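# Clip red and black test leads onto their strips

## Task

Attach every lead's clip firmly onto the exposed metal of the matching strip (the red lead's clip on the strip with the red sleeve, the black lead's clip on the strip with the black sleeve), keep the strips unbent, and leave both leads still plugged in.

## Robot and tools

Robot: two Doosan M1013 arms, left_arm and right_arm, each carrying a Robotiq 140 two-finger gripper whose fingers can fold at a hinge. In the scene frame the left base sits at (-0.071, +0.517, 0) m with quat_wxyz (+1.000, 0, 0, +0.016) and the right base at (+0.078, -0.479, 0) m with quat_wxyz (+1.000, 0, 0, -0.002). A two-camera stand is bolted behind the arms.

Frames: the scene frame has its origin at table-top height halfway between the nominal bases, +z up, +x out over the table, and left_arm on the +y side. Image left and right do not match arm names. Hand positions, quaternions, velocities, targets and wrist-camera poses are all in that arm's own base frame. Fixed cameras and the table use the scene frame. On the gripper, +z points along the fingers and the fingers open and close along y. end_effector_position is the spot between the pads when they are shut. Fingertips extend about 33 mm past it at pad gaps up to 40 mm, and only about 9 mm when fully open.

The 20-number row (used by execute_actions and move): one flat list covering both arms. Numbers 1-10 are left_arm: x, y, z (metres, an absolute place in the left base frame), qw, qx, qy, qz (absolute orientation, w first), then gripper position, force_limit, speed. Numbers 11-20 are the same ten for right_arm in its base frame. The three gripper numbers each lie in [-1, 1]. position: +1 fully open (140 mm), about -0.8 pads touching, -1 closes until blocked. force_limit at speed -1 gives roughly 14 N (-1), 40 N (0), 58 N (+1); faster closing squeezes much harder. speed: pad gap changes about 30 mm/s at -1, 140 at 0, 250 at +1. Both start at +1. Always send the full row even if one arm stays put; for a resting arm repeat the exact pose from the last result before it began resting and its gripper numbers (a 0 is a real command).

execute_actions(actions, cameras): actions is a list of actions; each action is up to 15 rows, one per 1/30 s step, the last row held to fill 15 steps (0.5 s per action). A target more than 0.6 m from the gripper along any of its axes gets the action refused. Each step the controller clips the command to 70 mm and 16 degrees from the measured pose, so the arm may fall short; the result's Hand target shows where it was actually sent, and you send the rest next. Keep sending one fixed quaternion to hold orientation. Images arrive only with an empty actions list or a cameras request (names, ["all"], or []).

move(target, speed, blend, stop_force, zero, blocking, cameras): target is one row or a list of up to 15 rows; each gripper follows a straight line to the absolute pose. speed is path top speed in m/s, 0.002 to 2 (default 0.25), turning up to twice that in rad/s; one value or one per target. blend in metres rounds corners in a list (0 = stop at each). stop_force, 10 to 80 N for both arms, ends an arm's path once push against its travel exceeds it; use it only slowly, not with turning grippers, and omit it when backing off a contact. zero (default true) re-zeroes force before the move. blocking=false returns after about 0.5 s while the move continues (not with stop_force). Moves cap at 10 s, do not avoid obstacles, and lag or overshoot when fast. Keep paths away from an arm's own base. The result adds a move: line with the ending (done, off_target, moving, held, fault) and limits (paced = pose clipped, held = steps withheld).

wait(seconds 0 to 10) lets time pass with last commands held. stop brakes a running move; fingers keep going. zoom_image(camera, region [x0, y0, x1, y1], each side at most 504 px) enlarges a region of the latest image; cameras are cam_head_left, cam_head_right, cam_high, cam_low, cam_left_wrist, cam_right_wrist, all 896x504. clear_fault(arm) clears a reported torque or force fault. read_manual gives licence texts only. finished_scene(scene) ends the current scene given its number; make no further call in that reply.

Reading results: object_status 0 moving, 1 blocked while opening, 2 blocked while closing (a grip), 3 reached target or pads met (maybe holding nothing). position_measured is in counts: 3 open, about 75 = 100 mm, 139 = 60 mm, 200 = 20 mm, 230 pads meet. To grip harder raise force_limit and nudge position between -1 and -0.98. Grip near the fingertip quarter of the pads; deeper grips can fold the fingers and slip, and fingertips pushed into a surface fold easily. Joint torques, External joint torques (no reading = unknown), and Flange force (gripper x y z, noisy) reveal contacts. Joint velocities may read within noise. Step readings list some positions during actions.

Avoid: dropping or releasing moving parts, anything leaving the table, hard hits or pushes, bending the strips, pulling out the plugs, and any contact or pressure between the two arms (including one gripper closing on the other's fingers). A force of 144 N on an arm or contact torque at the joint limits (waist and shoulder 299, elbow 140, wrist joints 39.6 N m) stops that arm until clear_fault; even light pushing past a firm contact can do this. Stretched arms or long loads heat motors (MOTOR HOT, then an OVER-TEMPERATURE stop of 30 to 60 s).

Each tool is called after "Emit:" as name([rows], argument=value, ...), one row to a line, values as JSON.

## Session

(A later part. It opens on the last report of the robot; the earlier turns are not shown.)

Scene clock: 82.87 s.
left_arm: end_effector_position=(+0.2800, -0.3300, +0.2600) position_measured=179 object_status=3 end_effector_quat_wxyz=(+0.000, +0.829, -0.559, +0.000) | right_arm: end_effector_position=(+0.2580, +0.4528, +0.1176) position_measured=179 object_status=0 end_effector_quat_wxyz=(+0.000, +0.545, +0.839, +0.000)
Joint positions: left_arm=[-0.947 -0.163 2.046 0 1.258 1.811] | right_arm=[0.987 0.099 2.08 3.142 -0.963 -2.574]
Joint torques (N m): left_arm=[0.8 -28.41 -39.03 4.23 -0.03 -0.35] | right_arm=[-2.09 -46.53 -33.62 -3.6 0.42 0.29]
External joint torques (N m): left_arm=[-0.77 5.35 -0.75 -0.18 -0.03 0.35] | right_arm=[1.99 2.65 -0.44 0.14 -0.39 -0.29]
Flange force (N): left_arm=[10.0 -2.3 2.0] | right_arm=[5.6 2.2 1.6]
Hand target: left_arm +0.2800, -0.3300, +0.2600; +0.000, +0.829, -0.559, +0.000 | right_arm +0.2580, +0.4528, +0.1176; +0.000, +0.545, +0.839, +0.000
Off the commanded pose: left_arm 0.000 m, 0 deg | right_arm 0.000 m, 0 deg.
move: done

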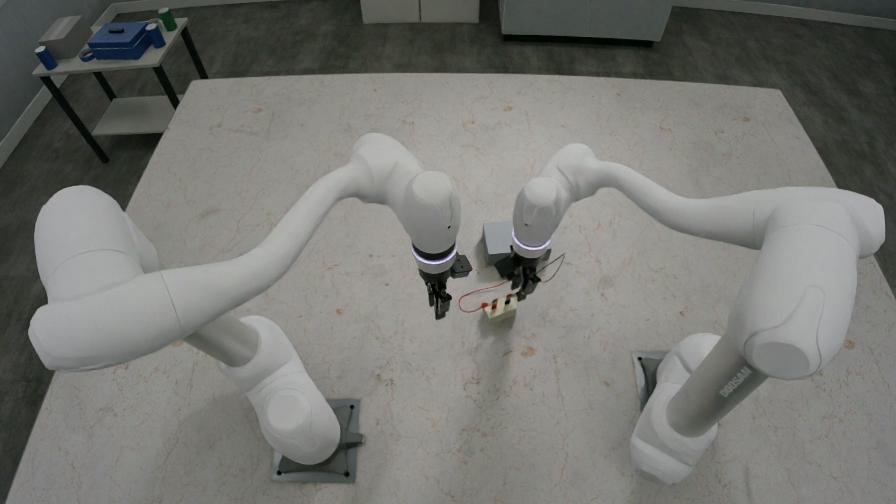

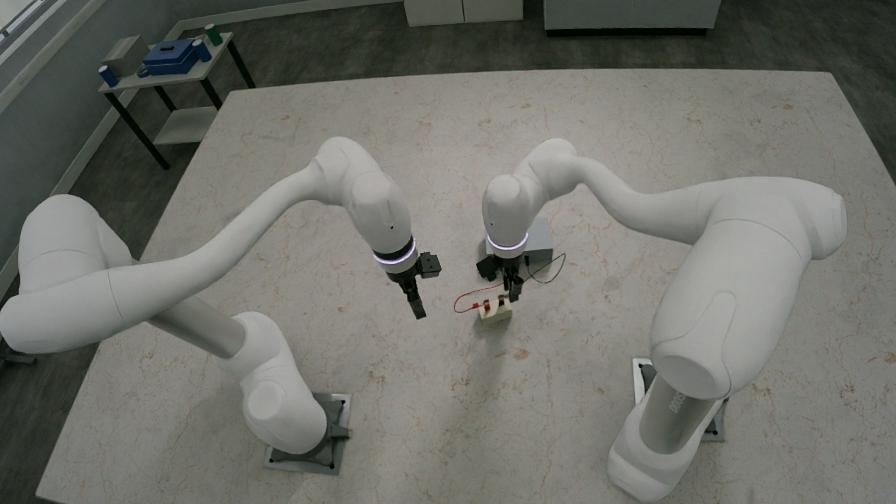

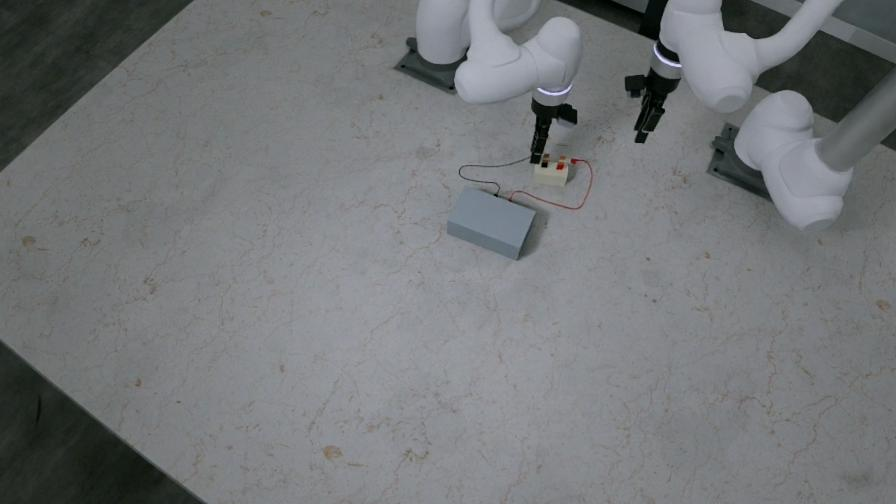

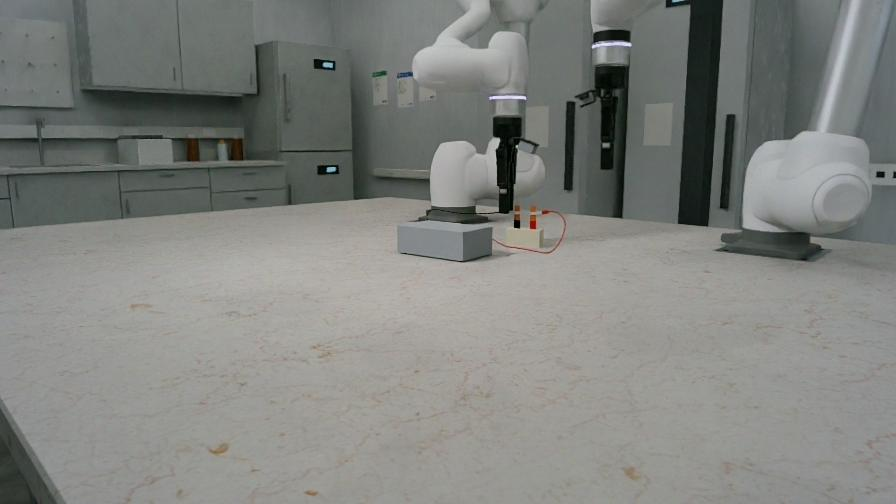

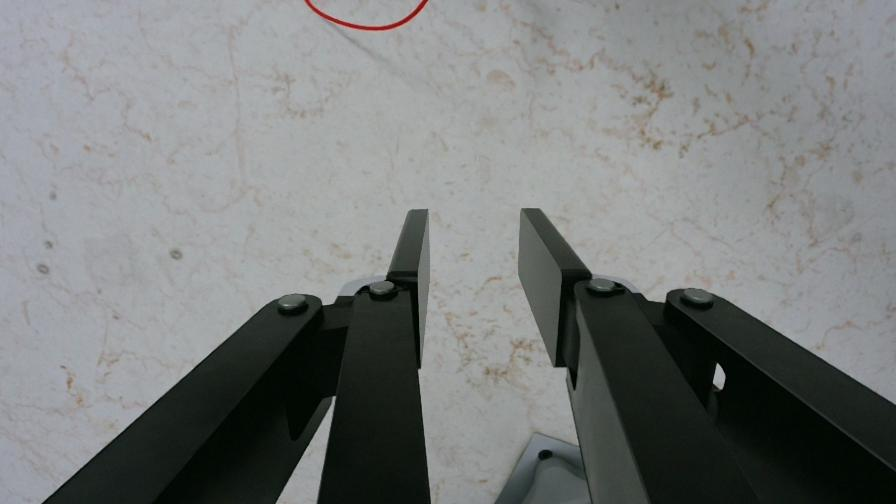

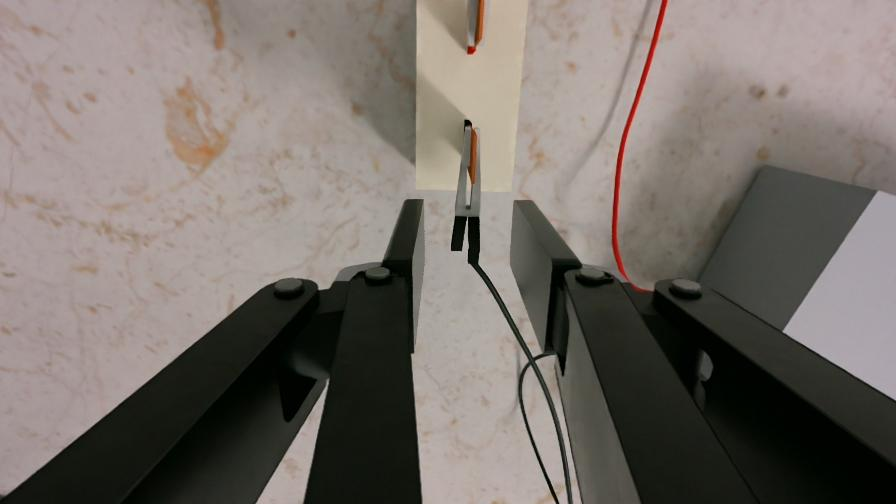

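Emit:
move([
  [0.28, -0.33, 0.26, 0, 0.8290, -0.5592, 0, -0.4, 0, -1, 0.2580, 0.4528, 0.20, 0, 0.5446, 0.8387, 0, -0.4, 0, -1],
  [0.28, -0.33, 0.26, 0, 0.8290, -0.5592, 0, -0.4, 0, -1, 0.30, 0.35, 0.28, 0, 0.5446, 0.8387, 0, -0.4, 0, -1],
], speed=[0.15, 0.25], blend=0.02, cameras=["all"])

Emit:
zoom_image(camera="cam_low", region=[460, 150, 600, 260])

Emit:
zoom_image(camera="cam_head_left", region=[420, 240, 620, 350])

Scene clock: 84.93 s.
left_arm: end_effector_position=(+0.2800, -0.3300, +0.2600) position_measured=179 object_status=3 end_effector_quat_wxyz=(+0.000, +0.829, -0.559, +0.000) | right_arm: end_effector_position=(+0.3000, +0.3500, +0.2800) position_measured=179 object_status=3 end_effector_quat_wxyz=(+0.000, +0.545, +0.839, +0.000)
Joint positions: left_arm=[-0.947 -0.163 2.046 0 1.258 1.811] | right_arm=[0.787 -0.125 1.977 3.142 -1.29 -2.773]
Joint torques (N m): left_arm=[0.72 -29.02 -38.88 4.22 -0.2 -0.33] | right_arm=[-1.08 -28.18 -39.63 -4.3 0.51 0.5]
External joint torques (N m): left_arm=[-0.66 5.85 -0.91 -0.17 0.15 0.33] | right_arm=[1.06 1.47 -0.13 0.27 -0.49 -0.5]
Flange force (N): left_arm=[11.0 -2.8 1.7] | right_arm=[2.2 1.9 -0.4]
Hand target: left_arm +0.2800, -0.3300, +0.2600; +0.000, +0.829, -0.559, +0.000 | right_arm +0.3000, +0.3500, +0.2800; +0.000, +0.545, +0.839, +0.000
Off the commanded pose: left_arm 0.000 m, 0 deg | right_arm 0.000 m, 0 deg.
move: done

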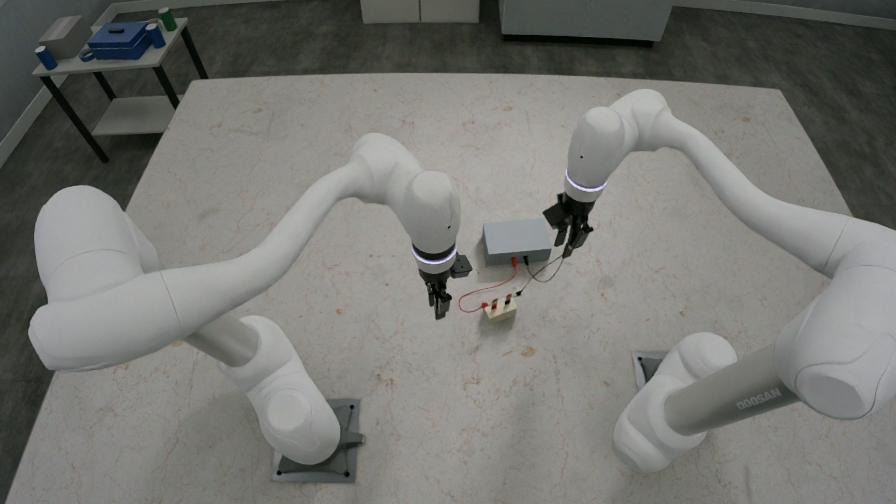

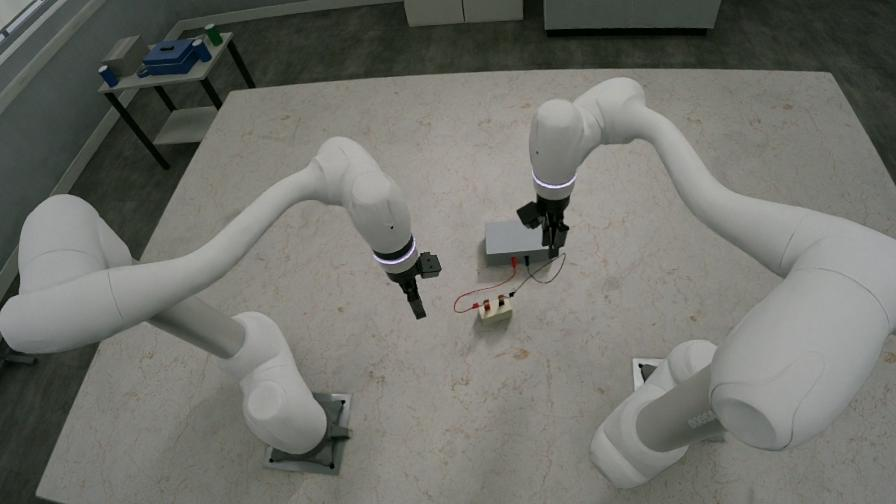

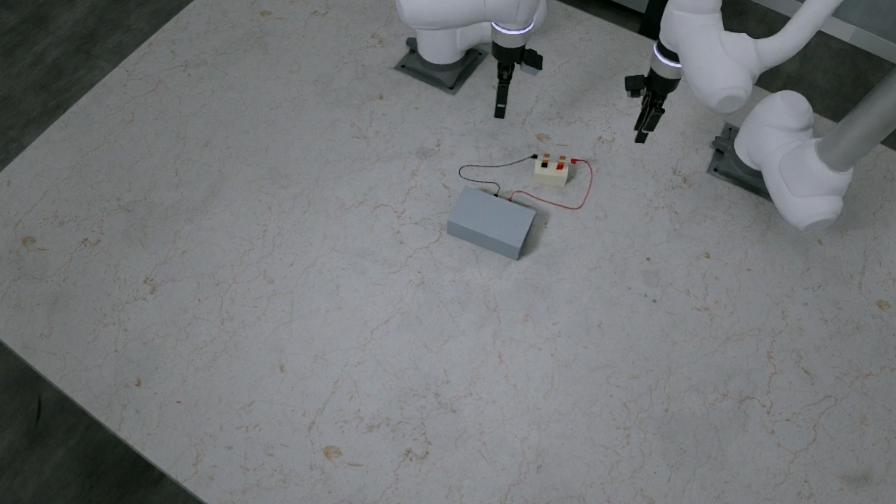

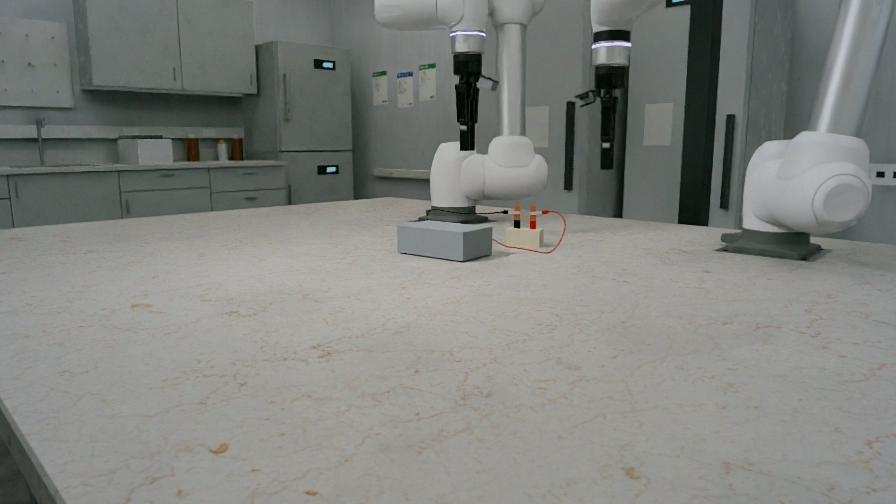

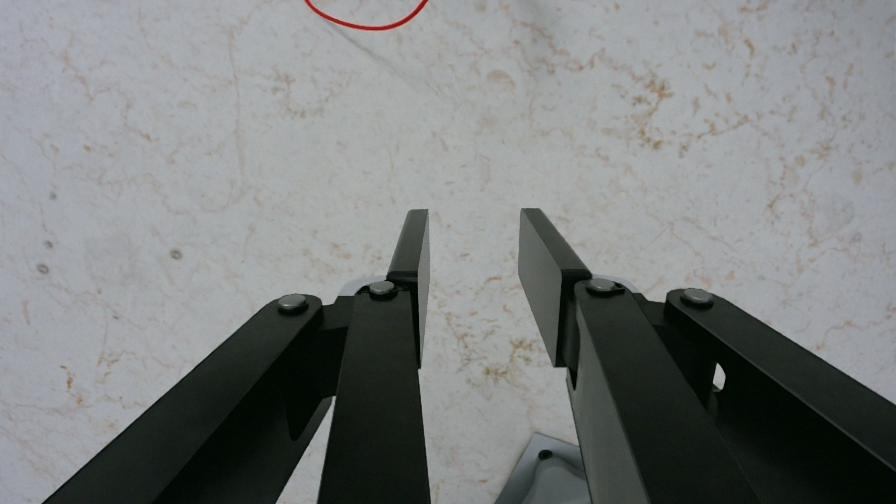

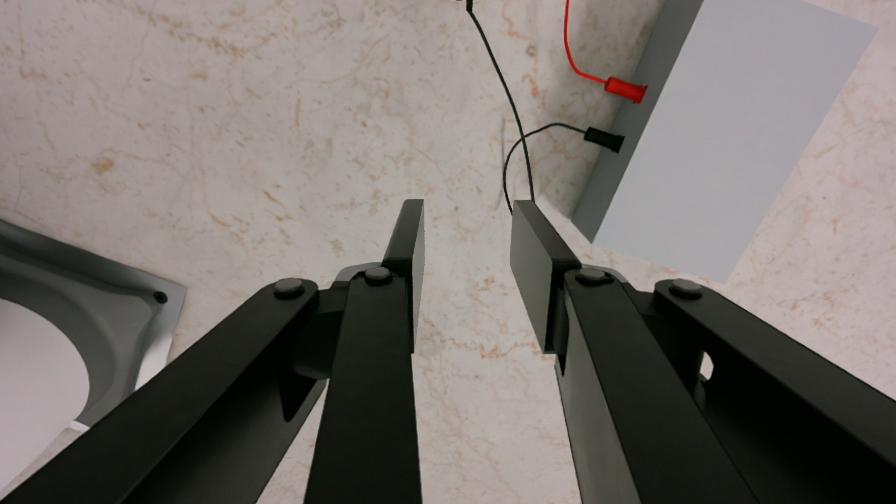

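Scaled by 3.600 from the camera's 896x504 image, which has a finer 1280x720 frame.

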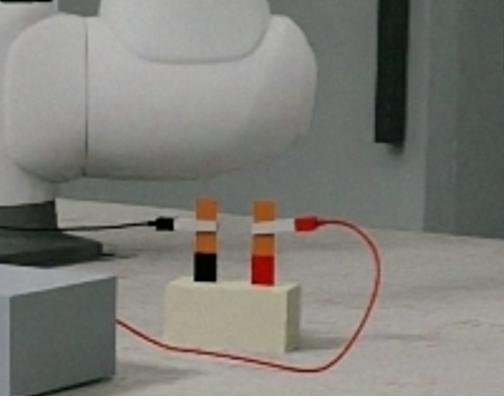

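Scaled by 2.520 from the camera's 896x504 image, which has a finer 1280x720 frame.

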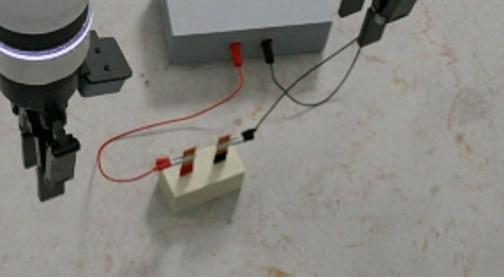

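Emit:
finished_scene(scene=1)

The scene is finished: the task was done.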